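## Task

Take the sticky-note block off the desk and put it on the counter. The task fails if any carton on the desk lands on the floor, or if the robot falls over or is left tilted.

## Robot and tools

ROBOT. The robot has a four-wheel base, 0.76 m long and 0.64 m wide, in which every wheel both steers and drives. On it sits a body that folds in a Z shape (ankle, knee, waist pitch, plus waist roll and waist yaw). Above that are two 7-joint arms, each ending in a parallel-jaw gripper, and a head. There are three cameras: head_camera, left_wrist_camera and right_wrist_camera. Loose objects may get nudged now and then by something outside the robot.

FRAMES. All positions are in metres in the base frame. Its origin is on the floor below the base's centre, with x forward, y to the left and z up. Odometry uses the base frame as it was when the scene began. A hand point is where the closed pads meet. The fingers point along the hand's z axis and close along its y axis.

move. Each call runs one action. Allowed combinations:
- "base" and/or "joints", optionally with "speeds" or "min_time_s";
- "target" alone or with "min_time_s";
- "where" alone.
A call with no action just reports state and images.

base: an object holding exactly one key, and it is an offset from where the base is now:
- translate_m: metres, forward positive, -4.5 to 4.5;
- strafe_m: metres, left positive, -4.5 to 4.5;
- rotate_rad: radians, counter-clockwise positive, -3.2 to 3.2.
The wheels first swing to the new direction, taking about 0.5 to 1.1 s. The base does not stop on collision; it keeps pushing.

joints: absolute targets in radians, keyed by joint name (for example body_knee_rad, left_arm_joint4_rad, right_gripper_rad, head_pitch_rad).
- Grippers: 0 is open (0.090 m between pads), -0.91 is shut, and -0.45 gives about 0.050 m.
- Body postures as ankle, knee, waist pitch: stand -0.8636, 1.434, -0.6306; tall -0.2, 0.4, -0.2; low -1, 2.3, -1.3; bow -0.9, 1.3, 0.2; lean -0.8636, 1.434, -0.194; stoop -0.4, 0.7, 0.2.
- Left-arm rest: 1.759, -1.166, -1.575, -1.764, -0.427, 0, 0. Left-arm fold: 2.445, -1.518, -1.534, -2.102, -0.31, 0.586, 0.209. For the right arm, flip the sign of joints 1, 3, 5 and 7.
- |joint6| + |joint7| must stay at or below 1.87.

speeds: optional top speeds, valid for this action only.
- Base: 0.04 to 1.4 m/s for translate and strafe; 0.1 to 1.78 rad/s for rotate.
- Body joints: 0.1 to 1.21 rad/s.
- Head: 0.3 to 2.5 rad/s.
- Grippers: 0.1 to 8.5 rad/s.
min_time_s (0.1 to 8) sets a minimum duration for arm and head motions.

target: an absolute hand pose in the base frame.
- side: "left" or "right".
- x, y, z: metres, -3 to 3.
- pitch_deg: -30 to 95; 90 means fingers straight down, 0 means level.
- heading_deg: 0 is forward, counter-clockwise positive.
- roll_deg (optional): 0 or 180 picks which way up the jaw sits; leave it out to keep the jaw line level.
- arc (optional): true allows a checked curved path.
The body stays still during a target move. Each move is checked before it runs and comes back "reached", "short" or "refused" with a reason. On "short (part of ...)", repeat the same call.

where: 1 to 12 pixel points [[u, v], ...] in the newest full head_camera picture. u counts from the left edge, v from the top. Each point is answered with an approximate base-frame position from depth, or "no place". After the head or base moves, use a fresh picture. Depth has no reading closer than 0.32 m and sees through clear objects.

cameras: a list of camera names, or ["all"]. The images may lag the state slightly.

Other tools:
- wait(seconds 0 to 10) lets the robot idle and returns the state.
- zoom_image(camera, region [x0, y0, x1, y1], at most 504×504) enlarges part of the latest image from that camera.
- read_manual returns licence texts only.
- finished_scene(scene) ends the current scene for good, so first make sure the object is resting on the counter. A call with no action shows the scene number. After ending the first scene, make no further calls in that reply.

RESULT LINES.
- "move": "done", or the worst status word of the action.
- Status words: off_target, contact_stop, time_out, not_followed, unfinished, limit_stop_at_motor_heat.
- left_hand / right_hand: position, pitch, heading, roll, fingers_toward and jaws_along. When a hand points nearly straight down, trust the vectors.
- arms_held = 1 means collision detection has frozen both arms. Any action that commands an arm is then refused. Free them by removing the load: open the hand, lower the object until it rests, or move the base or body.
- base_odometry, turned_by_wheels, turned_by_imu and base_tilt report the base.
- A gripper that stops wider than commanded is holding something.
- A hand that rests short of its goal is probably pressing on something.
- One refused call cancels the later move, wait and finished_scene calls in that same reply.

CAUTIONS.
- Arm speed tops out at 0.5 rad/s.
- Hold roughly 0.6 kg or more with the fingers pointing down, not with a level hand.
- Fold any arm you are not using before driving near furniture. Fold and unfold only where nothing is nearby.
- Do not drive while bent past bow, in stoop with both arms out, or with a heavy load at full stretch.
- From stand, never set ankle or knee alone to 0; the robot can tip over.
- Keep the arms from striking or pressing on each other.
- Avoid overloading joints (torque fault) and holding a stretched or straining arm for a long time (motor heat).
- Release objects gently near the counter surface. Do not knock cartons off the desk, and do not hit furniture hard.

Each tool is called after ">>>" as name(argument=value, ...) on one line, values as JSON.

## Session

>>> move(joints={"head_yaw_rad":1.2}, speeds={"head_yaw_rad":2.5}, cameras=["head_camera"])

>>> move(joints={"head_yaw_rad":-1.2}, speeds={"head_yaw_rad":2.5}, cameras=["head_camera"])

Scene clock: 1.03 s.
Joint torques (N m): left_arm=[-17.43 11.1 -6.02 -14.04 -0.03 -2.53 0.11] | right_arm=[13.98 7.94 5.66 -14.04 0.07 -2.29 -0.06]
move: done
base_odometry: x=+0.000 y=+0.000 heading=+0.000
turned_by_wheels: +0.000
turned_by_imu: +0.000
base_tilt: forward=+0.2 right=+0.8
base_status: not commanded
joint_positions: body_ankle_rad=-0.864 body_knee_rad=+1.434 body_waist_pitch_rad=-0.631 body_waist_roll_rad=+0.000 body_waist_yaw_rad=+0.000 left_arm_joint1_rad=+1.737 left_arm_joint2_rad=-1.164 left_arm_joint3_rad=-1.607 left_arm_joint4_rad=-1.798 left_arm_joint5_rad=-0.436 left_arm_joint6_rad=-0.012 left_arm_joint7_rad=-0.008 left_gripper_rad=+0.000 right_arm_joint1_rad=-1.779 right_arm_joint2_rad=-1.191 right_arm_joint3_rad=+1.554 right_arm_joint4_rad=-1.726 right_arm_joint5_rad=+0.418 right_arm_joint6_rad=+0.064 right_arm_joint7_rad=+0.013 right_gripper_rad=+0.000 head_yaw_rad=+1.200 head_roll_rad=+0.000 head_pitch_rad=+0.000
joint_status: all done
arms_held: 0
arms_held_load: -
chest: x=+0.0060 y=+0.0000 z=+1.1944 quat_wxyz=(+1.000, +0.000, -0.030, +0.000) (m; base frame)
head_camera_pose: x=-0.0186 y=+0.1030 z=+1.5587 quat_wxyz=(+0.553, -0.812, +0.122, -0.140) (m; base frame)
left_hand: x=+0.6065 y=+0.3274 z=+0.9894 quat_wxyz=(+0.033, +0.660, -0.014, +0.750) pitch_deg=-7.4 heading_deg=-3.8 roll_deg=+178.7 fingers_toward=(+0.99, -0.06, +0.13) jaws_along=(-0.07, -1.00, +0.02) (m; base frame)
right_hand: x=+0.5958 y=-0.3072 z=+0.8862 quat_wxyz=(+0.046, -0.732, -0.015, -0.679) pitch_deg=+4.2 heading_deg=+5.0 roll_deg=+182.7 fingers_toward=(+0.99, +0.09, -0.07) jaws_along=(+0.08, -1.00, -0.05) (m; base frame)
pictures: head_camera
camera_calibration:
head_camera: T_world_to_cam=[[0.930981, -0.35326, 0.0920925, -0.0898024], [-0.0434298, -0.357642, -0.932848, 1.49004], [0.362474, 0.864465, -0.3483, 0.46057], [0, 0, 0, 1]] pos_world=[-0.0186286, 0.103029, 1.55866]

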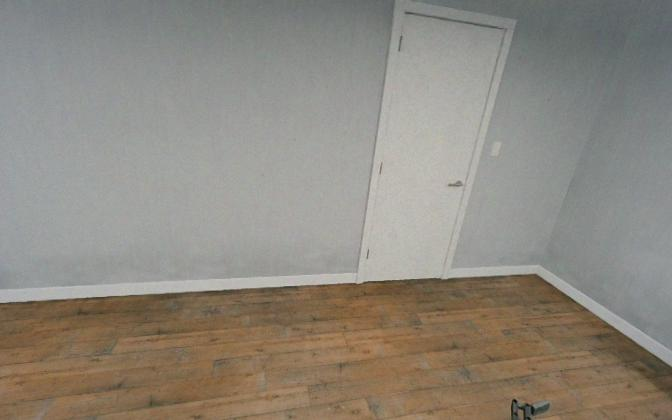

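Scene clock: 2.53 s.
Joint torques (N m): left_arm=[-17.22 10.34 -6.14 -13.86 0.04 -2.61 0.09] | right_arm=[14.77 7.83 5.89 -14.34 -0.06 -2.4 0.02]
move: done
base_odometry: x=+0.000 y=+0.000 heading=+0.000
turned_by_wheels: +0.000
turned_by_imu: +0.000
base_tilt: forward=+0.2 right=+0.8
base_status: not commanded
joint_positions: body_ankle_rad=-0.864 body_knee_rad=+1.434 body_waist_pitch_rad=-0.631 body_waist_roll_rad=+0.000 body_waist_yaw_rad=+0.000 left_arm_joint1_rad=+1.737 left_arm_joint2_rad=-1.164 left_arm_joint3_rad=-1.607 left_arm_joint4_rad=-1.798 left_arm_joint5_rad=-0.436 left_arm_joint6_rad=-0.012 left_arm_joint7_rad=-0.008 left_gripper_rad=+0.000 right_arm_joint1_rad=-1.779 right_arm_joint2_rad=-1.191 right_arm_joint3_rad=+1.554 right_arm_joint4_rad=-1.726 right_arm_joint5_rad=+0.418 right_arm_joint6_rad=+0.064 right_arm_joint7_rad=+0.013 right_gripper_rad=+0.000 head_yaw_rad=-1.200 head_roll_rad=+0.000 head_pitch_rad=+0.000
joint_status: all done
arms_held: 0
arms_held_load: -
chest: x=+0.0060 y=+0.0000 z=+1.1944 quat_wxyz=(+1.000, +0.000, -0.030, +0.000) (m; base frame)
head_camera_pose: x=+0.0328 y=-0.0830 z=+1.5618 quat_wxyz=(+0.116, -0.149, +0.808, -0.559) (m; base frame)
left_hand: x=+0.6065 y=+0.3274 z=+0.9894 quat_wxyz=(+0.033, +0.660, -0.014, +0.750) pitch_deg=-7.4 heading_deg=-3.8 roll_deg=+178.7 fingers_toward=(+0.99, -0.06, +0.13) jaws_along=(-0.07, -1.00, +0.02) (m; base frame)
right_hand: x=+0.5958 y=-0.3072 z=+0.8862 quat_wxyz=(+0.046, -0.732, -0.015, -0.679) pitch_deg=+4.2 heading_deg=+5.0 roll_deg=+182.7 fingers_toward=(+0.99, +0.09, -0.07) jaws_along=(+0.08, -1.00, -0.05) (m; base frame)
pictures: head_camera
camera_calibration:
head_camera: T_world_to_cam=[[-0.928615, -0.370488, -0.0203345, 0.0315423], [-0.111584, 0.331106, -0.936973, 1.49446], [0.35387, -0.867817, -0.348811, 0.461125], [0, 0, 0, 1]] pos_world=[0.0328699, -0.0829685, 1.56176]

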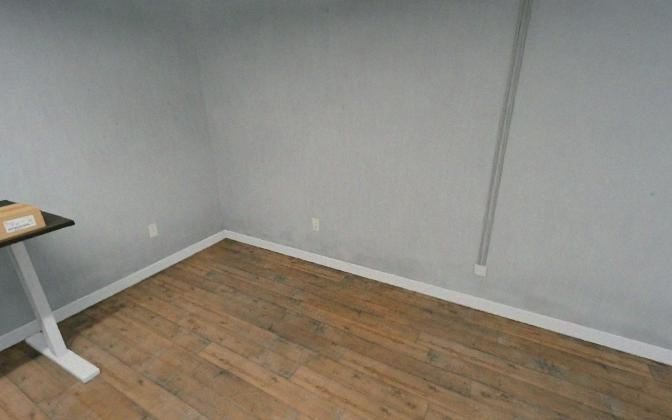

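>>> move(joints={"head_yaw_rad":0,"head_pitch_rad":-0.25,"body_ankle_rad":-0.4,"body_knee_rad":0.7,"body_waist_pitch_rad":0.2,"left_arm_joint1_rad":2.445,"left_arm_joint2_rad":-1.518,"left_arm_joint3_rad":-1.534,"left_arm_joint4_rad":-2.102,"left_arm_joint5_rad":-0.31,"left_arm_joint6_rad":0.586,"left_arm_joint7_rad":0.209,"right_arm_joint1_rad":-1.561,"right_arm_joint2_rad":0.887,"right_arm_joint3_rad":2.334,"right_arm_joint4_rad":-1.893,"right_arm_joint5_rad":0.01,"right_arm_joint6_rad":-0.549,"right_arm_joint7_rad":0.98}, speeds={"body_knee_rad":0.4}, cameras=["head_camera"])

Scene clock: 8.97 s.
Joint torques (N m): left_arm=[16.72 -0.01 0.55 -8.63 0.46 0.01 0.37] | right_arm=[22.77 5.65 10.41 9.3 -1.02 0.31 0.26]
move: done
base_odometry: x=+0.000 y=+0.000 heading=+0.000
turned_by_wheels: +0.000
turned_by_imu: -0.001
base_tilt: forward=+0.2 right=+0.9
base_status: not commanded
joint_positions: body_ankle_rad=-0.400 body_knee_rad=+0.700 body_waist_pitch_rad=+0.200 body_waist_roll_rad=+0.000 body_waist_yaw_rad=+0.000 left_arm_joint1_rad=+2.444 left_arm_joint2_rad=-1.516 left_arm_joint3_rad=-1.535 left_arm_joint4_rad=-2.101 left_arm_joint5_rad=-0.311 left_arm_joint6_rad=+0.585 left_arm_joint7_rad=+0.208 left_gripper_rad=+0.000 right_arm_joint1_rad=-1.563 right_arm_joint2_rad=+0.885 right_arm_joint3_rad=+2.333 right_arm_joint4_rad=-1.893 right_arm_joint5_rad=+0.011 right_arm_joint6_rad=-0.548 right_arm_joint7_rad=+0.979 right_gripper_rad=+0.000 head_yaw_rad=+0.000 head_roll_rad=+0.000 head_pitch_rad=-0.250
joint_status: all done
arms_held: 0
arms_held_load: -
chest: x=+0.2935 y=+0.0000 z=+1.2801 quat_wxyz=(+0.969, +0.000, +0.247, +0.000) (m; base frame)
head_camera_pose: x=+0.5286 y=+0.0277 z=+1.5911 quat_wxyz=(+0.313, -0.641, +0.619, -0.328) (m; base frame)
left_hand: x=+0.2443 y=+0.2406 z=+0.6617 quat_wxyz=(+0.006, +0.993, +0.100, +0.056) pitch_deg=+83.6 heading_deg=-0.2 roll_deg=+168.4 fingers_toward=(+0.11, +0.00, -0.99) jaws_along=(+0.20, -0.98, +0.02) (m; base frame)
right_hand: x=+0.7795 y=-0.2000 z=+1.1683 quat_wxyz=(-0.240, -0.002, -0.971, -0.002) pitch_deg=+62.2 heading_deg=+0.5 roll_deg=+0.7 fingers_toward=(+0.47, +0.00, -0.88) jaws_along=(+0.00, +1.00, +0.01) (m; base frame)
pictures: head_camera
camera_calibration:
head_camera: T_world_to_cam=[[0.0176777, -0.999318, 0.0324052, -0.0332794], [-0.587747, -0.0366054, -0.808216, 1.59769], [0.808852, -0.00475867, -0.587994, 0.508161], [0, 0, 0, 1]] pos_world=[0.528596, 0.0276454, 1.59115]

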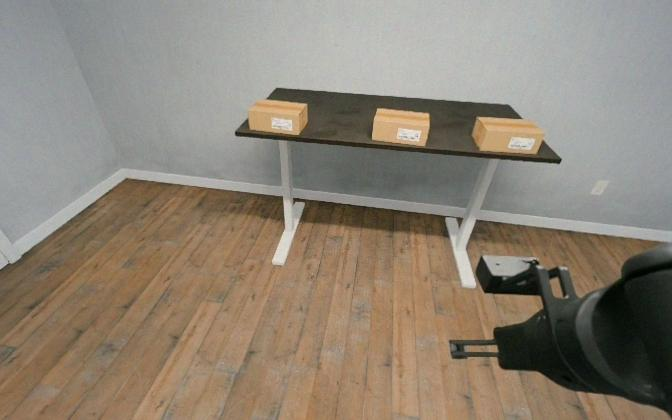

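>>> move(where=[[250,134],[340,143],[440,152],[540,160],[405,112],[280,102],[510,122],[440,115],[320,105]])

>>> zoom_image(camera="head_camera", region=[230, 80, 570, 170])

Scene clock: 9.70 s.
Joint torques (N m): left_arm=[16.82 -0.44 0.68 -8.73 0.39 0.05 0.33] | right_arm=[22.49 5.34 10.33 9.36 -1.13 0.3 0.2]
base_odometry: x=+0.000 y=+0.000 heading=+0.000
turned_by_wheels: +0.000
turned_by_imu: +0.000
base_tilt: forward=+0.3 right=+0.8
where, head_camera: pixel (250, 134): x +1.981, y +0.443, z +0.964; pixel (340, 143): x +1.932, y +0.011, z +0.957; pixel (440, 152): x +1.896, y -0.452, z +0.947; pixel (540, 160): x +1.838, y -0.884, z +0.954; pixel (405, 112): x +2.069, y -0.298, z +1.068; pixel (280, 102): x +2.136, y +0.316, z +1.072; pixel (510, 122): x +1.997, y -0.778, z +1.065; pixel (440, 115): x +2.314, y -0.549, z +0.976; pixel (320, 105): x +2.406, y +0.132, z +0.976. By the robot's depth camera.
base_status: not commanded
joint_positions: body_ankle_rad=-0.400 body_knee_rad=+0.700 body_waist_pitch_rad=+0.200 body_waist_roll_rad=+0.000 body_waist_yaw_rad=+0.000 left_arm_joint1_rad=+2.444 left_arm_joint2_rad=-1.516 left_arm_joint3_rad=-1.535 left_arm_joint4_rad=-2.101 left_arm_joint5_rad=-0.311 left_arm_joint6_rad=+0.585 left_arm_joint7_rad=+0.208 left_gripper_rad=+0.000 right_arm_joint1_rad=-1.563 right_arm_joint2_rad=+0.885 right_arm_joint3_rad=+2.333 right_arm_joint4_rad=-1.893 right_arm_joint5_rad=+0.011 right_arm_joint6_rad=-0.548 right_arm_joint7_rad=+0.979 right_gripper_rad=+0.000 head_yaw_rad=+0.000 head_roll_rad=+0.000 head_pitch_rad=-0.250
joint_status: all done
arms_held: 0
arms_held_load: -
chest: x=+0.2935 y=+0.0000 z=+1.2801 quat_wxyz=(+0.969, +0.000, +0.247, +0.000) (m; base frame)
head_camera_pose: x=+0.5286 y=+0.0277 z=+1.5911 quat_wxyz=(+0.313, -0.641, +0.619, -0.328) (m; base frame)
left_hand: x=+0.2443 y=+0.2406 z=+0.6617 quat_wxyz=(+0.006, +0.993, +0.100, +0.056) pitch_deg=+83.6 heading_deg=-0.2 roll_deg=+168.4 fingers_toward=(+0.11, +0.00, -0.99) jaws_along=(+0.20, -0.98, +0.02) (m; base frame)
right_hand: x=+0.7795 y=-0.2000 z=+1.1683 quat_wxyz=(-0.240, -0.002, -0.971, -0.002) pitch_deg=+62.2 heading_deg=+0.5 roll_deg=+0.7 fingers_toward=(+0.47, +0.00, -0.88) jaws_along=(+0.00, +1.00, +0.01) (m; base frame)
pictures: none

Scaled by 1.482.
This view is cut from an older image: the scene may have changed since it was taken.

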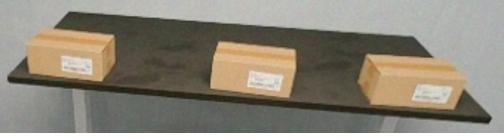

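>>> move(base={"rotate_rad":-0.107})

>>> move(base={"translate_m":1.32}, joints={"head_pitch_rad":0}, speeds={"translate_m":0.8}, cameras=["head_camera","right_wrist_camera"])

Scene clock: 12.53 s.
Joint torques (N m): left_arm=[16.74 -0.45 0.38 -8.39 0.43 0.02 0.39] | right_arm=[22.63 5.38 10.37 9.21 -0.96 0.34 -0.15]
move: done
base_odometry: x=+0.000 y=+0.000 heading=-0.107
turned_by_wheels: -0.107
turned_by_imu: -0.107
base_tilt: forward=+0.2 right=+0.8
base_status: done
joint_positions: body_ankle_rad=-0.400 body_knee_rad=+0.700 body_waist_pitch_rad=+0.200 body_waist_roll_rad=+0.000 body_waist_yaw_rad=+0.000 left_arm_joint1_rad=+2.444 left_arm_joint2_rad=-1.516 left_arm_joint3_rad=-1.534 left_arm_joint4_rad=-2.101 left_arm_joint5_rad=-0.311 left_arm_joint6_rad=+0.585 left_arm_joint7_rad=+0.208 left_gripper_rad=+0.000 right_arm_joint1_rad=-1.562 right_arm_joint2_rad=+0.885 right_arm_joint3_rad=+2.333 right_arm_joint4_rad=-1.893 right_arm_joint5_rad=+0.011 right_arm_joint6_rad=-0.548 right_arm_joint7_rad=+0.980 right_gripper_rad=+0.000 head_yaw_rad=+0.000 head_roll_rad=+0.000 head_pitch_rad=-0.250
joint_status: not commanded
arms_held: 0
arms_held_load: -
chest: x=+0.2935 y=-0.0001 z=+1.2801 quat_wxyz=(+0.969, +0.000, +0.247, +0.000) (m; base frame)
head_camera_pose: x=+0.5285 y=+0.0275 z=+1.5911 quat_wxyz=(+0.314, -0.641, +0.619, -0.328) (m; base frame)
left_hand: x=+0.2443 y=+0.2400 z=+0.6619 quat_wxyz=(+0.006, +0.993, +0.100, +0.056) pitch_deg=+83.6 heading_deg=-0.4 roll_deg=+168.1 fingers_toward=(+0.11, +0.00, -0.99) jaws_along=(+0.20, -0.98, +0.02) (m; base frame)
right_hand: x=+0.7796 y=-0.2004 z=+1.1689 quat_wxyz=(-0.241, -0.002, -0.971, -0.002) pitch_deg=+62.2 heading_deg=+0.3 roll_deg=+0.5 fingers_toward=(+0.47, +0.00, -0.88) jaws_along=(+0.00, +1.00, +0.00) (m; base frame)
pictures: none

Scene clock: 17.47 s.
Joint torques (N m): left_arm=[16.9 0.07 0.28 -7.81 0.41 -0.12 0.35] | right_arm=[21.79 5.22 10.15 9.34 -0.98 0.3 -0.05]
move: done
base_odometry: x=+1.313 y=-0.136 heading=-0.104
turned_by_wheels: +0.003
turned_by_imu: +0.000
base_tilt: forward=+0.2 right=+0.8
base_status: done
joint_positions: body_ankle_rad=-0.400 body_knee_rad=+0.700 body_waist_pitch_rad=+0.200 body_waist_roll_rad=+0.000 body_waist_yaw_rad=+0.000 left_arm_joint1_rad=+2.443 left_arm_joint2_rad=-1.516 left_arm_joint3_rad=-1.534 left_arm_joint4_rad=-2.102 left_arm_joint5_rad=-0.311 left_arm_joint6_rad=+0.585 left_arm_joint7_rad=+0.208 left_gripper_rad=+0.000 right_arm_joint1_rad=-1.562 right_arm_joint2_rad=+0.886 right_arm_joint3_rad=+2.334 right_arm_joint4_rad=-1.893 right_arm_joint5_rad=+0.011 right_arm_joint6_rad=-0.549 right_arm_joint7_rad=+0.980 right_gripper_rad=+0.000 head_yaw_rad=+0.000 head_roll_rad=+0.000 head_pitch_rad=+0.000
joint_status: all done
arms_held: 0
arms_held_load: -
chest: x=+0.2937 y=+0.0000 z=+1.2800 quat_wxyz=(+0.969, +0.000, +0.248, +0.000) (m; base frame)
head_camera_pose: x=+0.5449 y=+0.0276 z=+1.5587 quat_wxyz=(+0.234, -0.677, +0.654, -0.246) (m; base frame)
left_hand: x=+0.2450 y=+0.2401 z=+0.6620 quat_wxyz=(+0.006, +0.993, +0.100, +0.056) pitch_deg=+83.5 heading_deg=-0.4 roll_deg=+168.1 fingers_toward=(+0.11, +0.00, -0.99) jaws_along=(+0.20, -0.98, +0.02) (m; base frame)
right_hand: x=+0.7797 y=-0.2002 z=+1.1688 quat_wxyz=(-0.241, -0.001, -0.971, -0.002) pitch_deg=+62.2 heading_deg=+0.3 roll_deg=+0.5 fingers_toward=(+0.47, +0.00, -0.88) jaws_along=(+0.00, +1.00, +0.00) (m; base frame)
pictures: head_camera, right_wrist_camera
camera_calibration:
head_camera: T_world_to_cam=[[0.0251391, -0.999323, 0.0268748, -0.0279624], [-0.769639, -0.0365037, -0.637435, 1.41399], [0.637984, -0.00465937, -0.770035, 0.852726], [0, 0, 0, 1]] pos_world=[0.544939, 0.0276455, 1.55871]
right_wrist_camera: T_world_to_cam=[[0.0107669, -0.999809, 0.0163158, -0.232623], [-0.99825, -0.00979842, 0.0583159, 0.714744], [-0.0581449, -0.0169151, -0.998165, 1.34685], [0, 0, 0, 1]] pos_world=[0.79431, -0.202793, 1.30649]

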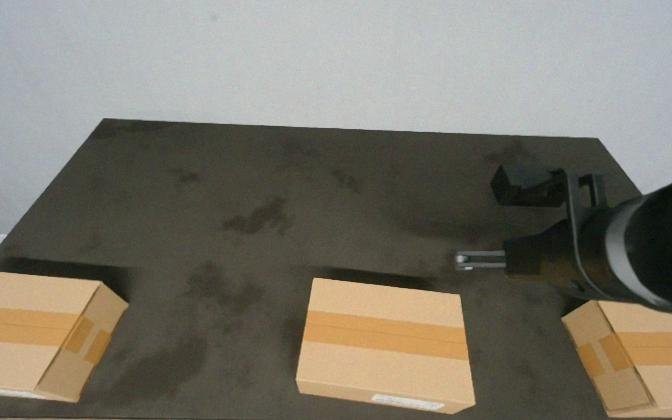

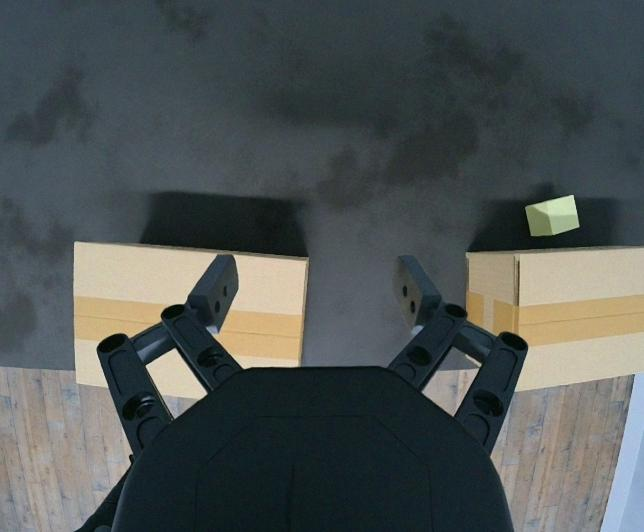

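>>> move(base={"strafe_m":-0.3}, cameras=["head_camera","right_wrist_camera"])

>>> zoom_image(camera="right_wrist_camera", region=[250, 150, 400, 280])

Scene clock: 23.00 s.
Joint torques (N m): left_arm=[16.32 0.84 0.25 -7.63 0.3 -0.09 0.23] | right_arm=[21.46 4.41 10.04 9.4 -0.73 0.37 -0.13]
move: done
base_odometry: x=+1.283 y=-0.434 heading=-0.106
turned_by_wheels: -0.002
turned_by_imu: +0.003
base_tilt: forward=+0.3 right=+0.8
base_status: done
joint_positions: body_ankle_rad=-0.400 body_knee_rad=+0.700 body_waist_pitch_rad=+0.200 body_waist_roll_rad=+0.000 body_waist_yaw_rad=+0.000 left_arm_joint1_rad=+2.444 left_arm_joint2_rad=-1.519 left_arm_joint3_rad=-1.534 left_arm_joint4_rad=-2.102 left_arm_joint5_rad=-0.311 left_arm_joint6_rad=+0.585 left_arm_joint7_rad=+0.208 left_gripper_rad=+0.000 right_arm_joint1_rad=-1.562 right_arm_joint2_rad=+0.886 right_arm_joint3_rad=+2.334 right_arm_joint4_rad=-1.893 right_arm_joint5_rad=+0.011 right_arm_joint6_rad=-0.549 right_arm_joint7_rad=+0.980 right_gripper_rad=+0.000 head_yaw_rad=+0.000 head_roll_rad=+0.000 head_pitch_rad=+0.000
joint_status: not commanded
arms_held: 0
arms_held_load: -
chest: x=+0.2937 y=+0.0000 z=+1.2800 quat_wxyz=(+0.969, +0.000, +0.248, +0.000) (m; base frame)
head_camera_pose: x=+0.5449 y=+0.0276 z=+1.5587 quat_wxyz=(+0.234, -0.677, +0.654, -0.246) (m; base frame)
left_hand: x=+0.2445 y=+0.2398 z=+0.6620 quat_wxyz=(+0.006, +0.993, +0.101, +0.056) pitch_deg=+83.6 heading_deg=-0.4 roll_deg=+168.0 fingers_toward=(+0.11, +0.00, -0.99) jaws_along=(+0.20, -0.98, +0.02) (m; base frame)
right_hand: x=+0.7798 y=-0.2002 z=+1.1689 quat_wxyz=(-0.241, -0.001, -0.971, -0.001) pitch_deg=+62.1 heading_deg=+0.2 roll_deg=+0.3 fingers_toward=(+0.47, +0.00, -0.88) jaws_along=(+0.00, +1.00, +0.00) (m; base frame)
pictures: head_camera, right_wrist_camera
camera_calibration:
head_camera: T_world_to_cam=[[0.0251229, -0.999327, 0.0267363, -0.0277375], [-0.769599, -0.0364032, -0.637489, 1.41405], [0.638033, -0.00456064, -0.769996, 0.852635], [0, 0, 0, 1]] pos_world=[0.544939, 0.0276457, 1.55871]
right_wrist_camera: T_world_to_cam=[[0.0110104, -0.999793, 0.0171046, -0.233641], [-0.998259, -0.00999902, 0.0581281, 0.714951], [-0.0579451, -0.0177149, -0.998163, 1.34663], [0, 0, 0, 1]] pos_world=[0.79431, -0.202588, 1.30659]

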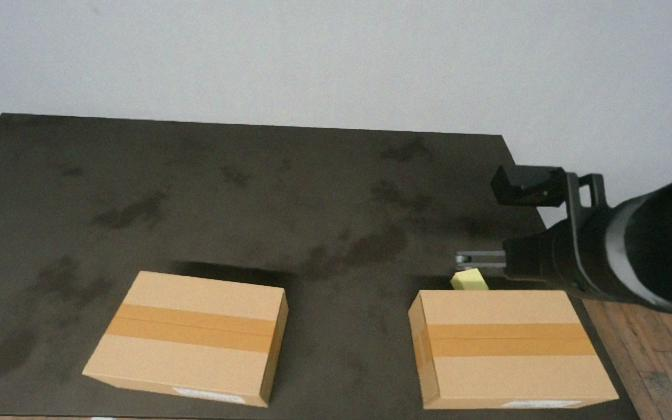

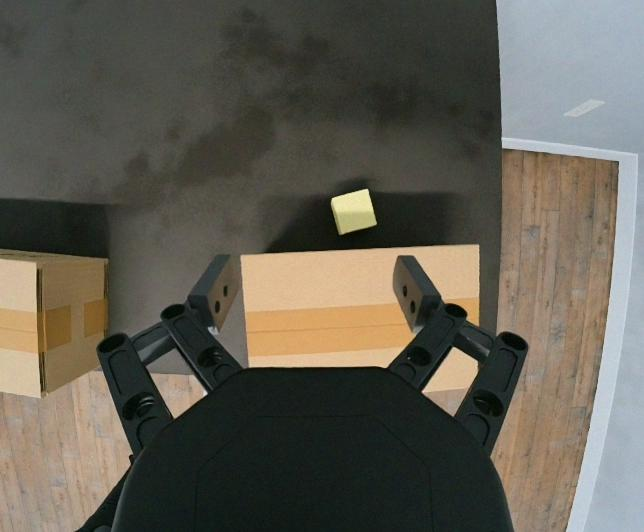

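Scaled by 3.360 from the camera's 644x532 image, which has a finer 1265x1045 frame.

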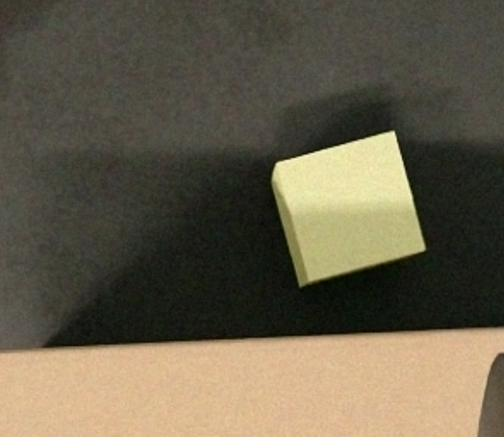

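>>> move(where=[[470,278],[465,286],[480,286],[420,294],[560,294]])

>>> move(target={"side":"right","x":0.85,"y":-0.248,"z":1.1,"pitch_deg":90,"heading_deg":14,"roll_deg":0,"arc":true}, cameras=["right_wrist_camera"])

Scene clock: 24.53 s.
Joint torques (N m): left_arm=[16.69 0.9 0.26 -7.83 0.29 -0.09 0.21] | right_arm=[21.96 5 10.13 9.44 -1.09 0.29 -0.15]
base_odometry: x=+1.283 y=-0.434 heading=-0.106
turned_by_wheels: +0.000
turned_by_imu: +0.000
base_tilt: forward=+0.1 right=+0.9
where, head_camera: pixel (470, 278): x +0.850, y -0.243, z +0.995; pixel (465, 286): x +0.834, y -0.231, z +0.992; pixel (480, 286): x +0.837, y -0.261, z +0.990; pixel (420, 294): x +0.785, y -0.123, z +1.053; pixel (560, 294): no place (The depth camera has no reading there.). By the robot's depth camera.
base_status: done
joint_positions: body_ankle_rad=-0.400 body_knee_rad=+0.700 body_waist_pitch_rad=+0.200 body_waist_roll_rad=+0.000 body_waist_yaw_rad=+0.000 left_arm_joint1_rad=+2.444 left_arm_joint2_rad=-1.519 left_arm_joint3_rad=-1.534 left_arm_joint4_rad=-2.102 left_arm_joint5_rad=-0.311 left_arm_joint6_rad=+0.585 left_arm_joint7_rad=+0.208 left_gripper_rad=+0.000 right_arm_joint1_rad=-1.562 right_arm_joint2_rad=+0.886 right_arm_joint3_rad=+2.334 right_arm_joint4_rad=-1.893 right_arm_joint5_rad=+0.011 right_arm_joint6_rad=-0.549 right_arm_joint7_rad=+0.980 right_gripper_rad=+0.000 head_yaw_rad=+0.000 head_roll_rad=+0.000 head_pitch_rad=+0.000
joint_status: not commanded
arms_held: 0
arms_held_load: -
chest: x=+0.2937 y=+0.0000 z=+1.2800 quat_wxyz=(+0.969, +0.000, +0.248, +0.000) (m; base frame)
head_camera_pose: x=+0.5449 y=+0.0276 z=+1.5587 quat_wxyz=(+0.234, -0.677, +0.654, -0.246) (m; base frame)
left_hand: x=+0.2445 y=+0.2398 z=+0.6620 quat_wxyz=(+0.006, +0.993, +0.101, +0.056) pitch_deg=+83.6 heading_deg=-0.4 roll_deg=+168.0 fingers_toward=(+0.11, +0.00, -0.99) jaws_along=(+0.20, -0.98, +0.02) (m; base frame)
right_hand: x=+0.7798 y=-0.2002 z=+1.1689 quat_wxyz=(-0.241, -0.001, -0.971, -0.001) pitch_deg=+62.1 heading_deg=+0.2 roll_deg=+0.3 fingers_toward=(+0.47, +0.00, -0.88) jaws_along=(+0.00, +1.00, +0.00) (m; base frame)
pictures: none

Scene clock: 24.83 s.
Joint torques (N m): left_arm=[16.39 1.25 0.39 -7.84 0.36 -0.1 0.33] | right_arm=[22.8 4.49 10.15 9.3 -0.95 0.37 -0.16]
move: refused
base_odometry: x=+1.283 y=-0.434 heading=-0.106
turned_by_wheels: +0.000
turned_by_imu: +0.000
base_tilt: forward=+0.2 right=+0.8
base_status: not commanded
joint_positions: body_ankle_rad=-0.400 body_knee_rad=+0.700 body_waist_pitch_rad=+0.200 body_waist_roll_rad=+0.000 body_waist_yaw_rad=+0.000 left_arm_joint1_rad=+2.444 left_arm_joint2_rad=-1.519 left_arm_joint3_rad=-1.534 left_arm_joint4_rad=-2.102 left_arm_joint5_rad=-0.311 left_arm_joint6_rad=+0.585 left_arm_joint7_rad=+0.208 left_gripper_rad=+0.000 right_arm_joint1_rad=-1.562 right_arm_joint2_rad=+0.886 right_arm_joint3_rad=+2.334 right_arm_joint4_rad=-1.893 right_arm_joint5_rad=+0.011 right_arm_joint6_rad=-0.549 right_arm_joint7_rad=+0.980 right_gripper_rad=+0.000 head_yaw_rad=+0.000 head_roll_rad=+0.000 head_pitch_rad=+0.000
joint_status: not commanded
arms_held: 0
arms_held_load: -
chest: x=+0.2937 y=+0.0000 z=+1.2800 quat_wxyz=(+0.969, +0.000, +0.248, +0.000) (m; base frame)
head_camera_pose: x=+0.5449 y=+0.0276 z=+1.5587 quat_wxyz=(+0.234, -0.677, +0.654, -0.246) (m; base frame)
left_hand: x=+0.2445 y=+0.2398 z=+0.6620 quat_wxyz=(+0.006, +0.993, +0.101, +0.056) pitch_deg=+83.6 heading_deg=-0.4 roll_deg=+168.0 fingers_toward=(+0.11, +0.00, -0.99) jaws_along=(+0.20, -0.98, +0.02) (m; base frame)
right_hand: x=+0.7798 y=-0.2002 z=+1.1689 quat_wxyz=(-0.241, -0.001, -0.971, -0.001) pitch_deg=+62.1 heading_deg=+0.2 roll_deg=+0.4 fingers_toward=(+0.47, +0.00, -0.88) jaws_along=(+0.00, +1.00, +0.00) (m; base frame)
right_hand_status: refused: no posture of the arm gets there (right_arm_joint6_rad would come within 0.1 rad of its limit): the closest leaves the hand 20 mm and 8.3 deg from the pose. Nothing moved. A plan exists at "pitch_deg" 80 (an arc).
pictures: right_wrist_camera
camera_calibration:
right_wrist_camera: T_world_to_cam=[[0.0110104, -0.999793, 0.0171046, -0.233641], [-0.998259, -0.00999902, 0.0581281, 0.714951], [-0.0579451, -0.0177149, -0.998163, 1.34663], [0, 0, 0, 1]] pos_world=[0.79431, -0.202588, 1.30659]

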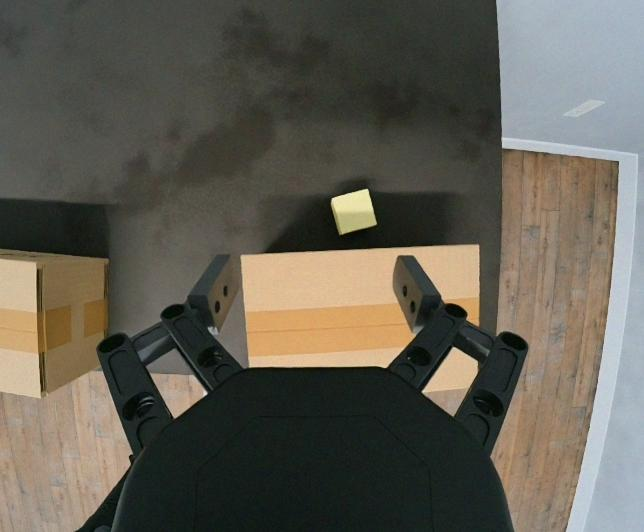

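>>> move(target={"side":"right","x":0.855,"y":-0.246,"z":1.09,"pitch_deg":83,"heading_deg":14,"roll_deg":0,"arc":true}, cameras=["right_wrist_camera"])

Scene clock: 26.63 s.
Joint torques (N m): left_arm=[16.39 0.99 0.36 -7.83 0.28 -0.13 0.28] | right_arm=[21.68 4.84 10.25 9.28 -0.99 0.35 -0.24]
move: refused
base_odometry: x=+1.283 y=-0.434 heading=-0.106
turned_by_wheels: +0.000
turned_by_imu: +0.000
base_tilt: forward=+0.3 right=+0.8
base_status: not commanded
joint_positions: body_ankle_rad=-0.400 body_knee_rad=+0.700 body_waist_pitch_rad=+0.200 body_waist_roll_rad=+0.000 body_waist_yaw_rad=+0.000 left_arm_joint1_rad=+2.444 left_arm_joint2_rad=-1.519 left_arm_joint3_rad=-1.534 left_arm_joint4_rad=-2.102 left_arm_joint5_rad=-0.311 left_arm_joint6_rad=+0.585 left_arm_joint7_rad=+0.208 left_gripper_rad=+0.000 right_arm_joint1_rad=-1.562 right_arm_joint2_rad=+0.886 right_arm_joint3_rad=+2.334 right_arm_joint4_rad=-1.893 right_arm_joint5_rad=+0.011 right_arm_joint6_rad=-0.549 right_arm_joint7_rad=+0.980 right_gripper_rad=+0.000 head_yaw_rad=+0.000 head_roll_rad=+0.000 head_pitch_rad=+0.000
joint_status: not commanded
arms_held: 0
arms_held_load: -
chest: x=+0.2937 y=+0.0000 z=+1.2800 quat_wxyz=(+0.969, +0.000, +0.248, +0.000) (m; base frame)
head_camera_pose: x=+0.5449 y=+0.0276 z=+1.5587 quat_wxyz=(+0.234, -0.677, +0.654, -0.246) (m; base frame)
left_hand: x=+0.2445 y=+0.2398 z=+0.6620 quat_wxyz=(+0.006, +0.993, +0.101, +0.056) pitch_deg=+83.6 heading_deg=-0.4 roll_deg=+168.0 fingers_toward=(+0.11, +0.00, -0.99) jaws_along=(+0.20, -0.98, +0.02) (m; base frame)
right_hand: x=+0.7798 y=-0.2002 z=+1.1689 quat_wxyz=(-0.241, -0.001, -0.971, -0.001) pitch_deg=+62.1 heading_deg=+0.2 roll_deg=+0.4 fingers_toward=(+0.47, +0.00, -0.88) jaws_along=(+0.00, +1.00, +0.00) (m; base frame)
right_hand_status: refused: the best posture that gets there brings the right wrist within 0.00 rad of the stop that joints 6 and 7 share (needs 0.10 rad clear). Nothing moved. A plan exists at "pitch_deg" 78 (an arc).
pictures: right_wrist_camera
camera_calibration:
right_wrist_camera: T_world_to_cam=[[0.0110104, -0.999793, 0.0171046, -0.233641], [-0.998259, -0.00999902, 0.0581281, 0.714951], [-0.0579451, -0.0177149, -0.998163, 1.34663], [0, 0, 0, 1]] pos_world=[0.79431, -0.202588, 1.30659]

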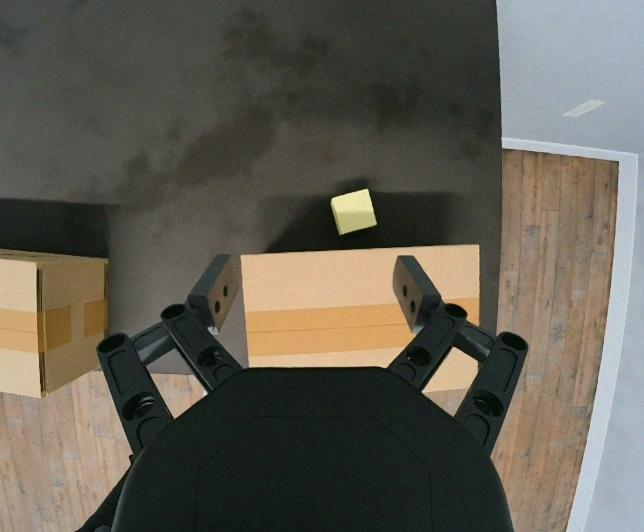

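>>> move(target={"side":"right","x":0.855,"y":-0.246,"z":1.07,"pitch_deg":78,"heading_deg":14,"roll_deg":0,"arc":true}, cameras=["right_wrist_camera"])

Scene clock: 31.03 s.
Joint torques (N m): left_arm=[16.39 1.6 0.23 -7.89 0.36 -0.04 0.26] | right_arm=[30.59 2.16 1.93 12.76 -0.32 0.05 -0.37]
move: done
base_odometry: x=+1.283 y=-0.434 heading=-0.106
turned_by_wheels: +0.000
turned_by_imu: +0.000
base_tilt: forward=+0.3 right=+0.8
base_status: not commanded
joint_positions: body_ankle_rad=-0.400 body_knee_rad=+0.700 body_waist_pitch_rad=+0.200 body_waist_roll_rad=+0.000 body_waist_yaw_rad=+0.000 left_arm_joint1_rad=+2.444 left_arm_joint2_rad=-1.519 left_arm_joint3_rad=-1.534 left_arm_joint4_rad=-2.102 left_arm_joint5_rad=-0.311 left_arm_joint6_rad=+0.585 left_arm_joint7_rad=+0.208 left_gripper_rad=+0.000 right_arm_joint1_rad=-1.820 right_arm_joint2_rad=+1.450 right_arm_joint3_rad=+1.669 right_arm_joint4_rad=-1.255 right_arm_joint5_rad=-0.464 right_arm_joint6_rad=-0.911 right_arm_joint7_rad=-0.275 right_gripper_rad=+0.000 head_yaw_rad=+0.000 head_roll_rad=+0.000 head_pitch_rad=+0.000
joint_status: not commanded
arms_held: 0
arms_held_load: -
chest: x=+0.2937 y=+0.0000 z=+1.2800 quat_wxyz=(+0.969, +0.000, +0.248, +0.000) (m; base frame)
head_camera_pose: x=+0.5449 y=+0.0276 z=+1.5588 quat_wxyz=(+0.234, -0.677, +0.654, -0.246) (m; base frame)
left_hand: x=+0.2445 y=+0.2398 z=+0.6620 quat_wxyz=(+0.006, +0.993, +0.101, +0.056) pitch_deg=+83.6 heading_deg=-0.4 roll_deg=+168.0 fingers_toward=(+0.11, +0.00, -0.99) jaws_along=(+0.20, -0.98, +0.02) (m; base frame)
right_hand: x=+0.8556 y=-0.2461 z=+1.0710 quat_wxyz=(-0.105, +0.120, -0.987, -0.013) pitch_deg=+77.8 heading_deg=+14.3 roll_deg=+0.4 fingers_toward=(+0.20, +0.05, -0.98) jaws_along=(-0.24, +0.97, +0.00) (m; base frame)
right_hand_status: reached (checked arc, to end with the hand's camera side forward, planned for 2.9 s): 1 mm and 0.2 deg off.
pictures: right_wrist_camera
camera_calibration:
right_wrist_camera: T_world_to_cam=[[0.257639, -0.966131, 0.0146006, -0.478753], [-0.914835, -0.239041, 0.325478, 0.38189], [-0.310964, -0.097213, -0.945437, 1.3929], [0, 0, 0, 1]] pos_world=[0.905855, -0.235842, 1.1996]

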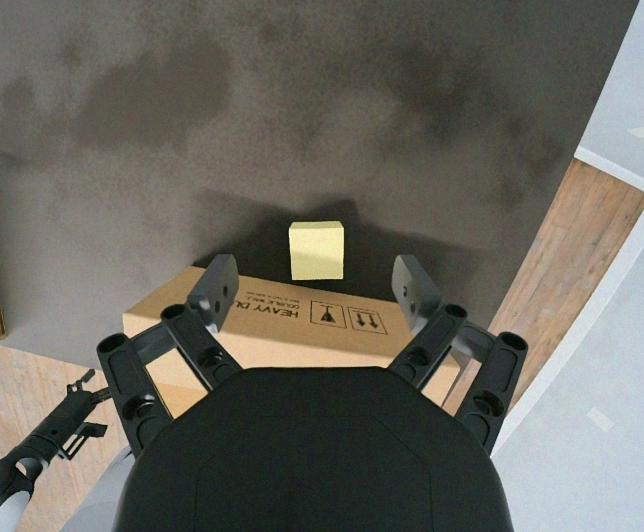

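Aligned. Partially close and descend.

>>> move(joints={"right_gripper_rad":-0.2}, speeds={"right_gripper_rad":3})

>>> move(target={"side":"right","x":0.855,"y":-0.246,"z":0.988,"pitch_deg":85,"heading_deg":14,"roll_deg":0}, cameras=["right_wrist_camera"])

Scene clock: 32.53 s.
Joint torques (N m): left_arm=[16.19 1.03 0.37 -7.79 0.25 -0.11 0.27] | right_arm=[30.55 2.69 1.9 12.71 -0.05 0.07 -0.43]
move: done
base_odometry: x=+1.283 y=-0.434 heading=-0.106
turned_by_wheels: +0.000
turned_by_imu: +0.000
base_tilt: forward=+0.2 right=+0.8
base_status: not commanded
joint_positions: body_ankle_rad=-0.400 body_knee_rad=+0.700 body_waist_pitch_rad=+0.200 body_waist_roll_rad=+0.000 body_waist_yaw_rad=+0.000 left_arm_joint1_rad=+2.444 left_arm_joint2_rad=-1.519 left_arm_joint3_rad=-1.534 left_arm_joint4_rad=-2.102 left_arm_joint5_rad=-0.311 left_arm_joint6_rad=+0.585 left_arm_joint7_rad=+0.208 left_gripper_rad=+0.000 right_arm_joint1_rad=-1.820 right_arm_joint2_rad=+1.450 right_arm_joint3_rad=+1.669 right_arm_joint4_rad=-1.255 right_arm_joint5_rad=-0.464 right_arm_joint6_rad=-0.911 right_arm_joint7_rad=-0.275 right_gripper_rad=-0.199 head_yaw_rad=+0.000 head_roll_rad=+0.000 head_pitch_rad=+0.000
joint_status: all done
arms_held: 0
arms_held_load: -
chest: x=+0.2937 y=+0.0000 z=+1.2800 quat_wxyz=(+0.969, +0.000, +0.248, +0.000) (m; base frame)
head_camera_pose: x=+0.5449 y=+0.0276 z=+1.5588 quat_wxyz=(+0.234, -0.677, +0.654, -0.246) (m; base frame)
left_hand: x=+0.2445 y=+0.2398 z=+0.6620 quat_wxyz=(+0.006, +0.993, +0.101, +0.056) pitch_deg=+83.6 heading_deg=-0.4 roll_deg=+168.0 fingers_toward=(+0.11, +0.00, -0.99) jaws_along=(+0.20, -0.98, +0.02) (m; base frame)
right_hand: x=+0.8556 y=-0.2461 z=+1.0710 quat_wxyz=(-0.105, +0.120, -0.987, -0.013) pitch_deg=+77.8 heading_deg=+14.3 roll_deg=+0.3 fingers_toward=(+0.20, +0.05, -0.98) jaws_along=(-0.24, +0.97, +0.00) (m; base frame)
pictures: none

Scene clock: 32.83 s.
Joint torques (N m): left_arm=[16.22 1.21 0.21 -7.77 0.36 -0.13 0.27] | right_arm=[31.2 2.91 2.02 12.67 -0.59 0.08 -0.36]
move: refused
base_odometry: x=+1.283 y=-0.434 heading=-0.106
turned_by_wheels: +0.000
turned_by_imu: +0.000
base_tilt: forward=+0.3 right=+0.8
base_status: not commanded
joint_positions: body_ankle_rad=-0.400 body_knee_rad=+0.700 body_waist_pitch_rad=+0.200 body_waist_roll_rad=+0.000 body_waist_yaw_rad=+0.000 left_arm_joint1_rad=+2.444 left_arm_joint2_rad=-1.519 left_arm_joint3_rad=-1.534 left_arm_joint4_rad=-2.102 left_arm_joint5_rad=-0.311 left_arm_joint6_rad=+0.585 left_arm_joint7_rad=+0.208 left_gripper_rad=+0.000 right_arm_joint1_rad=-1.820 right_arm_joint2_rad=+1.450 right_arm_joint3_rad=+1.669 right_arm_joint4_rad=-1.255 right_arm_joint5_rad=-0.464 right_arm_joint6_rad=-0.911 right_arm_joint7_rad=-0.275 right_gripper_rad=-0.200 head_yaw_rad=+0.000 head_roll_rad=+0.000 head_pitch_rad=+0.000
joint_status: not commanded
arms_held: 0
arms_held_load: -
chest: x=+0.2937 y=+0.0000 z=+1.2800 quat_wxyz=(+0.969, +0.000, +0.248, +0.000) (m; base frame)
head_camera_pose: x=+0.5449 y=+0.0276 z=+1.5588 quat_wxyz=(+0.234, -0.677, +0.654, -0.246) (m; base frame)
left_hand: x=+0.2445 y=+0.2398 z=+0.6620 quat_wxyz=(+0.006, +0.993, +0.101, +0.056) pitch_deg=+83.6 heading_deg=-0.4 roll_deg=+168.0 fingers_toward=(+0.11, +0.00, -0.99) jaws_along=(+0.20, -0.98, +0.02) (m; base frame)
right_hand: x=+0.8556 y=-0.2461 z=+1.0710 quat_wxyz=(-0.105, +0.120, -0.987, -0.013) pitch_deg=+77.8 heading_deg=+14.3 roll_deg=+0.3 fingers_toward=(+0.20, +0.05, -0.98) jaws_along=(-0.24, +0.97, +0.00) (m; base frame)
right_hand_status: refused: the best posture that gets there brings the right wrist within 0.07 rad of the stop that joints 6 and 7 share (needs 0.10 rad clear). Nothing moved. A plan exists at "z" 0.948, or at "roll_deg" 180 (an arc), or at "pitch_deg" 80.
pictures: right_wrist_camera
camera_calibration:
right_wrist_camera: T_world_to_cam=[[0.257633, -0.966133, 0.0145771, -0.478816], [-0.914796, -0.239031, 0.325595, 0.381693], [-0.311084, -0.0972193, -0.945397, 1.39295], [0, 0, 0, 1]] pos_world=[0.905855, -0.235942, 1.19959]

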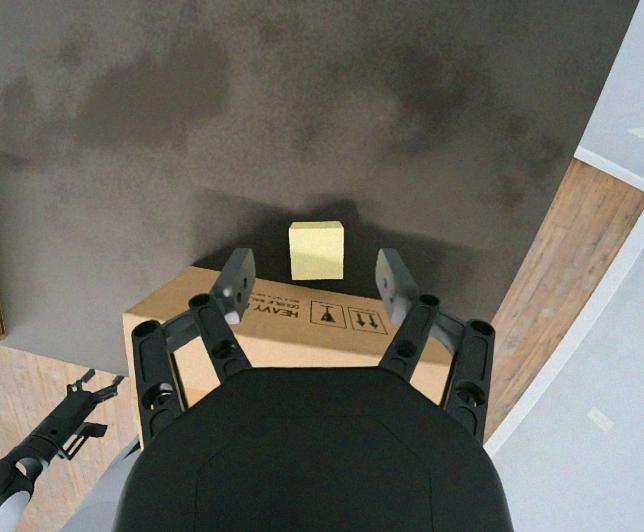

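>>> move(target={"side":"right","x":0.857,"y":-0.246,"z":0.988,"pitch_deg":83,"heading_deg":14,"roll_deg":0}, cameras=["right_wrist_camera"])

Scene clock: 34.67 s.
Joint torques (N m): left_arm=[16.46 1.03 0.37 -7.69 0.42 -0.08 0.23] | right_arm=[34.16 1.57 1.76 12.15 0.15 -0.09 0.04]
move: done
base_odometry: x=+1.283 y=-0.434 heading=-0.106
turned_by_wheels: +0.000
turned_by_imu: +0.000
base_tilt: forward=+0.2 right=+0.9
base_status: not commanded
joint_positions: body_ankle_rad=-0.400 body_knee_rad=+0.700 body_waist_pitch_rad=+0.200 body_waist_roll_rad=+0.000 body_waist_yaw_rad=+0.000 left_arm_joint1_rad=+2.444 left_arm_joint2_rad=-1.519 left_arm_joint3_rad=-1.534 left_arm_joint4_rad=-2.102 left_arm_joint5_rad=-0.311 left_arm_joint6_rad=+0.585 left_arm_joint7_rad=+0.208 left_gripper_rad=+0.000 right_arm_joint1_rad=-2.044 right_arm_joint2_rad=+1.477 right_arm_joint3_rad=+1.669 right_arm_joint4_rad=-1.124 right_arm_joint5_rad=-0.459 right_arm_joint6_rad=-0.904 right_arm_joint7_rad=-0.267 right_gripper_rad=-0.200 head_yaw_rad=+0.000 head_roll_rad=+0.000 head_pitch_rad=+0.000
joint_status: not commanded
arms_held: 0
arms_held_load: -
chest: x=+0.2937 y=+0.0000 z=+1.2800 quat_wxyz=(+0.969, +0.000, +0.248, +0.000) (m; base frame)
head_camera_pose: x=+0.5449 y=+0.0276 z=+1.5588 quat_wxyz=(+0.234, -0.677, +0.654, -0.246) (m; base frame)
left_hand: x=+0.2445 y=+0.2398 z=+0.6620 quat_wxyz=(+0.006, +0.993, +0.101, +0.056) pitch_deg=+83.6 heading_deg=-0.4 roll_deg=+168.0 fingers_toward=(+0.11, +0.00, -0.99) jaws_along=(+0.20, -0.98, +0.02) (m; base frame)
right_hand: x=+0.8572 y=-0.2467 z=+0.9884 quat_wxyz=(-0.061, +0.121, -0.991, -0.008) pitch_deg=+82.9 heading_deg=+14.2 roll_deg=+0.3 fingers_toward=(+0.12, +0.03, -0.99) jaws_along=(-0.24, +0.97, +0.00) (m; base frame)
right_hand_status: reached (straight line, to end with the hand's camera side forward, planned for 0.8 s): 1 mm and 0.1 deg off.
pictures: right_wrist_camera
camera_calibration:
right_wrist_camera: T_world_to_cam=[[0.259191, -0.965731, 0.0135466, -0.478724], [-0.882999, -0.231257, 0.408451, 0.302697], [-0.391321, -0.117828, -0.91268, 1.34667], [0, 0, 0, 1]] pos_world=[0.918341, -0.233642, 1.11192]

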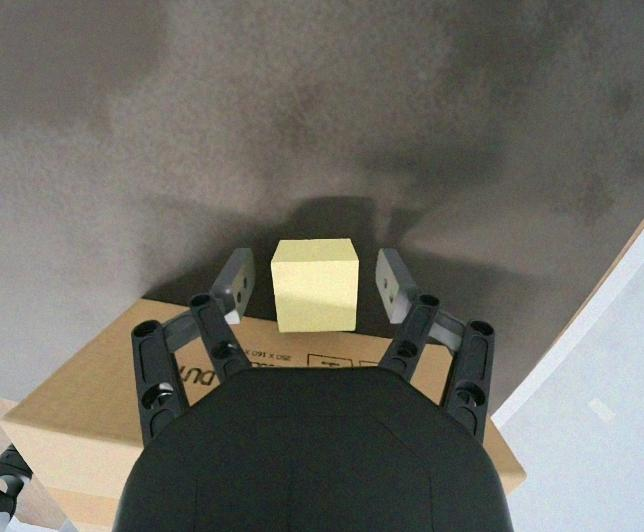

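>>> move(joints={"right_gripper_rad":-0.85})

>>> move(target={"side":"right","x":0.85,"y":-0.24,"z":1.13,"pitch_deg":74,"heading_deg":14,"roll_deg":0}, cameras=["right_wrist_camera"])

Scene clock: 37.53 s.
Joint torques (N m): left_arm=[16.71 1.21 0.37 -7.78 0.43 -0.05 0.28] | right_arm=[34.09 1.4 1.71 11.82 0.23 -0.02 0.02]
move: off_target
base_odometry: x=+1.283 y=-0.434 heading=-0.106
turned_by_wheels: +0.000
turned_by_imu: +0.000
base_tilt: forward=+0.2 right=+0.9
base_status: not commanded
joint_positions: body_ankle_rad=-0.400 body_knee_rad=+0.700 body_waist_pitch_rad=+0.200 body_waist_roll_rad=+0.000 body_waist_yaw_rad=+0.000 left_arm_joint1_rad=+2.444 left_arm_joint2_rad=-1.519 left_arm_joint3_rad=-1.534 left_arm_joint4_rad=-2.102 left_arm_joint5_rad=-0.311 left_arm_joint6_rad=+0.585 left_arm_joint7_rad=+0.208 left_gripper_rad=+0.000 right_arm_joint1_rad=-2.044 right_arm_joint2_rad=+1.478 right_arm_joint3_rad=+1.669 right_arm_joint4_rad=-1.123 right_arm_joint5_rad=-0.459 right_arm_joint6_rad=-0.904 right_arm_joint7_rad=-0.267 right_gripper_rad=-0.490 head_yaw_rad=+0.000 head_roll_rad=+0.000 head_pitch_rad=+0.000
joint_status: right_gripper_rad off_target (ended at -0.490, target -0.850)
arms_held: 0
arms_held_load: -
chest: x=+0.2937 y=+0.0000 z=+1.2800 quat_wxyz=(+0.969, +0.000, +0.248, +0.000) (m; base frame)
head_camera_pose: x=+0.5449 y=+0.0276 z=+1.5588 quat_wxyz=(+0.234, -0.677, +0.654, -0.246) (m; base frame)
left_hand: x=+0.2445 y=+0.2398 z=+0.6620 quat_wxyz=(+0.006, +0.993, +0.101, +0.056) pitch_deg=+83.6 heading_deg=-0.4 roll_deg=+168.0 fingers_toward=(+0.11, +0.00, -0.99) jaws_along=(+0.20, -0.98, +0.02) (m; base frame)
right_hand: x=+0.8574 y=-0.2467 z=+0.9886 quat_wxyz=(-0.061, +0.121, -0.991, -0.008) pitch_deg=+82.9 heading_deg=+14.2 roll_deg=+0.2 fingers_toward=(+0.12, +0.03, -0.99) jaws_along=(-0.24, +0.97, +0.00) (m; base frame)
pictures: none

Scene clock: 39.13 s.
Joint torques (N m): left_arm=[16.42 1.47 0.22 -7.82 0.36 -0.1 0.23] | right_arm=[30.08 2.36 1.31 13.12 0.54 0.39 -0.37]
move: done
base_odometry: x=+1.283 y=-0.434 heading=-0.106
turned_by_wheels: +0.000
turned_by_imu: +0.000
base_tilt: forward=+0.3 right=+0.8
base_status: not commanded
joint_positions: body_ankle_rad=-0.400 body_knee_rad=+0.700 body_waist_pitch_rad=+0.200 body_waist_roll_rad=+0.000 body_waist_yaw_rad=+0.000 left_arm_joint1_rad=+2.444 left_arm_joint2_rad=-1.519 left_arm_joint3_rad=-1.534 left_arm_joint4_rad=-2.102 left_arm_joint5_rad=-0.311 left_arm_joint6_rad=+0.585 left_arm_joint7_rad=+0.208 left_gripper_rad=+0.000 right_arm_joint1_rad=-1.665 right_arm_joint2_rad=+1.484 right_arm_joint3_rad=+1.621 right_arm_joint4_rad=-1.326 right_arm_joint5_rad=-0.448 right_arm_joint6_rad=-0.912 right_arm_joint7_rad=-0.333 right_gripper_rad=-0.490 head_yaw_rad=+0.000 head_roll_rad=+0.000 head_pitch_rad=+0.000
joint_status: not commanded
arms_held: 0
arms_held_load: -
chest: x=+0.2937 y=+0.0000 z=+1.2800 quat_wxyz=(+0.969, +0.000, +0.248, +0.000) (m; base frame)
head_camera_pose: x=+0.5449 y=+0.0276 z=+1.5588 quat_wxyz=(+0.234, -0.677, +0.654, -0.246) (m; base frame)
left_hand: x=+0.2445 y=+0.2398 z=+0.6620 quat_wxyz=(+0.006, +0.993, +0.101, +0.056) pitch_deg=+83.6 heading_deg=-0.4 roll_deg=+168.0 fingers_toward=(+0.11, +0.00, -0.99) jaws_along=(+0.20, -0.98, +0.02) (m; base frame)
right_hand: x=+0.8498 y=-0.2407 z=+1.1285 quat_wxyz=(-0.137, +0.121, -0.983, -0.017) pitch_deg=+74.1 heading_deg=+14.0 roll_deg=+0.0 fingers_toward=(+0.27, +0.07, -0.96) jaws_along=(-0.24, +0.97, +0.00) (m; base frame)
right_hand_status: reached (straight line, to end with the hand's camera side forward, planned for 1.1 s): 2 mm and 0.1 deg off.
pictures: right_wrist_camera
camera_calibration:
right_wrist_camera: T_world_to_cam=[[0.257595, -0.966107, 0.016806, -0.475351], [-0.933179, -0.244228, 0.263685, 0.44324], [-0.250644, -0.083607, -0.964462, 1.41951], [0, 0, 0, 1]] pos_world=[0.89186, -0.232307, 1.26017]

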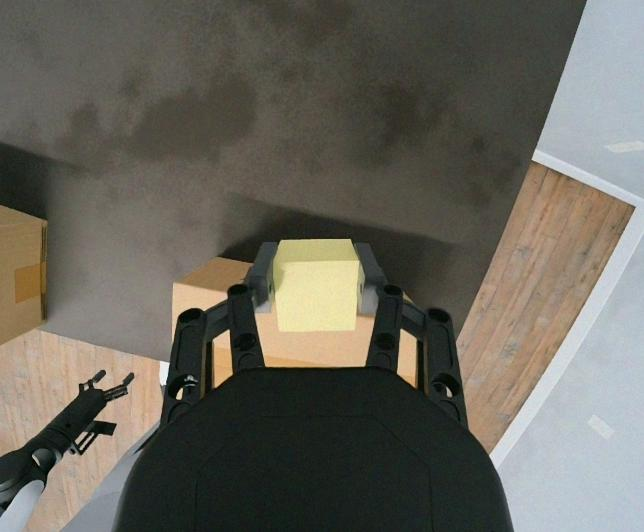

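>>> move(base={"translate_m":-0.85}, speeds={"translate_m":0.8})

>>> move(base={"rotate_rad":3.13}, speeds={"rotate_rad":1.2}, joints={"head_pitch_rad":-0.3}, cameras=["head_camera"])

Scene clock: 44.57 s.
Joint torques (N m): left_arm=[15.53 0.78 0.35 -8.28 0.25 -0.15 0.18] | right_arm=[29.68 1.68 1.44 13.12 0.65 0.46 -0.3]
move: done
base_odometry: x=+0.437 y=-0.346 heading=-0.105
turned_by_wheels: +0.000
turned_by_imu: -0.002
base_tilt: forward=+0.2 right=+0.8
base_status: done
joint_positions: body_ankle_rad=-0.400 body_knee_rad=+0.700 body_waist_pitch_rad=+0.200 body_waist_roll_rad=+0.000 body_waist_yaw_rad=+0.000 left_arm_joint1_rad=+2.446 left_arm_joint2_rad=-1.519 left_arm_joint3_rad=-1.534 left_arm_joint4_rad=-2.101 left_arm_joint5_rad=-0.311 left_arm_joint6_rad=+0.585 left_arm_joint7_rad=+0.208 left_gripper_rad=+0.000 right_arm_joint1_rad=-1.663 right_arm_joint2_rad=+1.484 right_arm_joint3_rad=+1.621 right_arm_joint4_rad=-1.327 right_arm_joint5_rad=-0.448 right_arm_joint6_rad=-0.913 right_arm_joint7_rad=-0.334 right_gripper_rad=-0.490 head_yaw_rad=+0.000 head_roll_rad=+0.000 head_pitch_rad=+0.000
joint_status: not commanded
arms_held: 0
arms_held_load: -
chest: x=+0.2933 y=+0.0000 z=+1.2802 quat_wxyz=(+0.969, +0.000, +0.247, +0.000) (m; base frame)
head_camera_pose: x=+0.5444 y=+0.0276 z=+1.5590 quat_wxyz=(+0.234, -0.677, +0.653, -0.246) (m; base frame)
left_hand: x=+0.2429 y=+0.2398 z=+0.6620 quat_wxyz=(+0.006, +0.993, +0.101, +0.055) pitch_deg=+83.7 heading_deg=-0.4 roll_deg=+168.0 fingers_toward=(+0.11, +0.00, -0.99) jaws_along=(+0.20, -0.98, +0.02) (m; base frame)
right_hand: x=+0.8494 y=-0.2407 z=+1.1298 quat_wxyz=(-0.138, +0.120, -0.983, -0.017) pitch_deg=+74.0 heading_deg=+13.9 roll_deg=-0.1 fingers_toward=(+0.27, +0.07, -0.96) jaws_along=(-0.24, +0.97, +0.00) (m; base frame)
pictures: none

Scene clock: 49.37 s.
Joint torques (N m): left_arm=[16.1 1.2 0.58 -8.12 0.4 -0.17 0.25] | right_arm=[30.11 0.75 1.66 13.39 0.18 0.42 0.01]
move: done
base_odometry: x=+0.438 y=-0.346 heading=+3.024
turned_by_wheels: +3.130
turned_by_imu: +3.109
base_tilt: forward=+0.2 right=+0.8
base_status: done
joint_positions: body_ankle_rad=-0.400 body_knee_rad=+0.700 body_waist_pitch_rad=+0.200 body_waist_roll_rad=+0.000 body_waist_yaw_rad=+0.000 left_arm_joint1_rad=+2.445 left_arm_joint2_rad=-1.519 left_arm_joint3_rad=-1.534 left_arm_joint4_rad=-2.102 left_arm_joint5_rad=-0.311 left_arm_joint6_rad=+0.585 left_arm_joint7_rad=+0.208 left_gripper_rad=+0.000 right_arm_joint1_rad=-1.665 right_arm_joint2_rad=+1.487 right_arm_joint3_rad=+1.621 right_arm_joint4_rad=-1.327 right_arm_joint5_rad=-0.447 right_arm_joint6_rad=-0.912 right_arm_joint7_rad=-0.335 right_gripper_rad=-0.490 head_yaw_rad=+0.000 head_roll_rad=+0.000 head_pitch_rad=-0.300
joint_status: all done
arms_held: 0
arms_held_load: -
chest: x=+0.2936 y=+0.0000 z=+1.2801 quat_wxyz=(+0.969, +0.000, +0.248, +0.000) (m; base frame)
head_camera_pose: x=+0.5246 y=+0.0278 z=+1.5970 quat_wxyz=(+0.329, -0.632, +0.611, -0.344) (m; base frame)
left_hand: x=+0.2439 y=+0.2402 z=+0.6619 quat_wxyz=(+0.006, +0.993, +0.101, +0.055) pitch_deg=+83.6 heading_deg=+0.0 roll_deg=+168.4 fingers_toward=(+0.11, +0.00, -0.99) jaws_along=(+0.20, -0.98, +0.02) (m; base frame)
right_hand: x=+0.8497 y=-0.2397 z=+1.1287 quat_wxyz=(-0.137, +0.121, -0.983, -0.017) pitch_deg=+74.1 heading_deg=+13.9 roll_deg=-0.1 fingers_toward=(+0.27, +0.07, -0.96) jaws_along=(-0.24, +0.97, +0.00) (m; base frame)
pictures: head_camera
camera_calibration:
head_camera: T_world_to_cam=[[0.0163998, -0.999313, 0.0332461, -0.03397], [-0.546699, -0.0368021, -0.83652, 1.62372], [0.837169, -0.00445681, -0.546927, 0.434316], [0, 0, 0, 1]] pos_world=[0.524649, 0.0277454, 1.59695]

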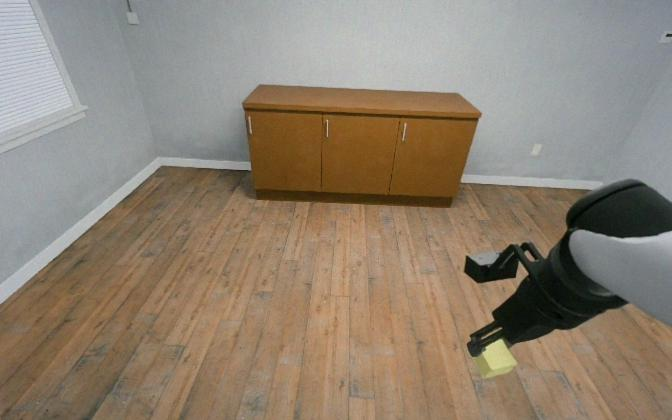

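>>> move(where=[[255,107],[320,109],[390,112],[465,116],[350,100]])

Scene clock: 50.00 s.
Joint torques (N m): left_arm=[16.44 1.09 0.57 -8.27 0.29 -0.09 0.26] | right_arm=[30.32 0.88 1.6 13.24 0.43 0.31 -0.07]
base_odometry: x=+0.438 y=-0.346 heading=+3.024
turned_by_wheels: +0.000
turned_by_imu: +0.000
base_tilt: forward=+0.2 right=+0.8
where, head_camera: pixel (255, 107): x +2.890, y +0.632, z +0.919; pixel (320, 109): x +2.904, y +0.158, z +0.918; pixel (390, 112): x +2.912, y -0.358, z +0.914; pixel (465, 116): x +2.907, y -0.913, z +0.907; pixel (350, 100): x +3.095, y -0.065, z +0.942. By the robot's depth camera.
base_status: done
joint_positions: body_ankle_rad=-0.400 body_knee_rad=+0.700 body_waist_pitch_rad=+0.200 body_waist_roll_rad=+0.000 body_waist_yaw_rad=+0.000 left_arm_joint1_rad=+2.445 left_arm_joint2_rad=-1.519 left_arm_joint3_rad=-1.534 left_arm_joint4_rad=-2.102 left_arm_joint5_rad=-0.311 left_arm_joint6_rad=+0.585 left_arm_joint7_rad=+0.208 left_gripper_rad=+0.000 right_arm_joint1_rad=-1.665 right_arm_joint2_rad=+1.487 right_arm_joint3_rad=+1.621 right_arm_joint4_rad=-1.327 right_arm_joint5_rad=-0.447 right_arm_joint6_rad=-0.912 right_arm_joint7_rad=-0.335 right_gripper_rad=-0.490 head_yaw_rad=+0.000 head_roll_rad=+0.000 head_pitch_rad=-0.300
joint_status: all done
arms_held: 0
arms_held_load: -
chest: x=+0.2936 y=+0.0000 z=+1.2801 quat_wxyz=(+0.969, +0.000, +0.248, +0.000) (m; base frame)
head_camera_pose: x=+0.5246 y=+0.0278 z=+1.5970 quat_wxyz=(+0.329, -0.632, +0.611, -0.344) (m; base frame)
left_hand: x=+0.2439 y=+0.2402 z=+0.6619 quat_wxyz=(+0.006, +0.993, +0.101, +0.055) pitch_deg=+83.6 heading_deg=+0.0 roll_deg=+168.4 fingers_toward=(+0.11, +0.00, -0.99) jaws_along=(+0.20, -0.98, +0.02) (m; base frame)
right_hand: x=+0.8497 y=-0.2397 z=+1.1287 quat_wxyz=(-0.137, +0.121, -0.983, -0.017) pitch_deg=+74.1 heading_deg=+13.9 roll_deg=-0.1 fingers_toward=(+0.27, +0.07, -0.96) jaws_along=(-0.24, +0.97, +0.00) (m; base frame)
pictures: none


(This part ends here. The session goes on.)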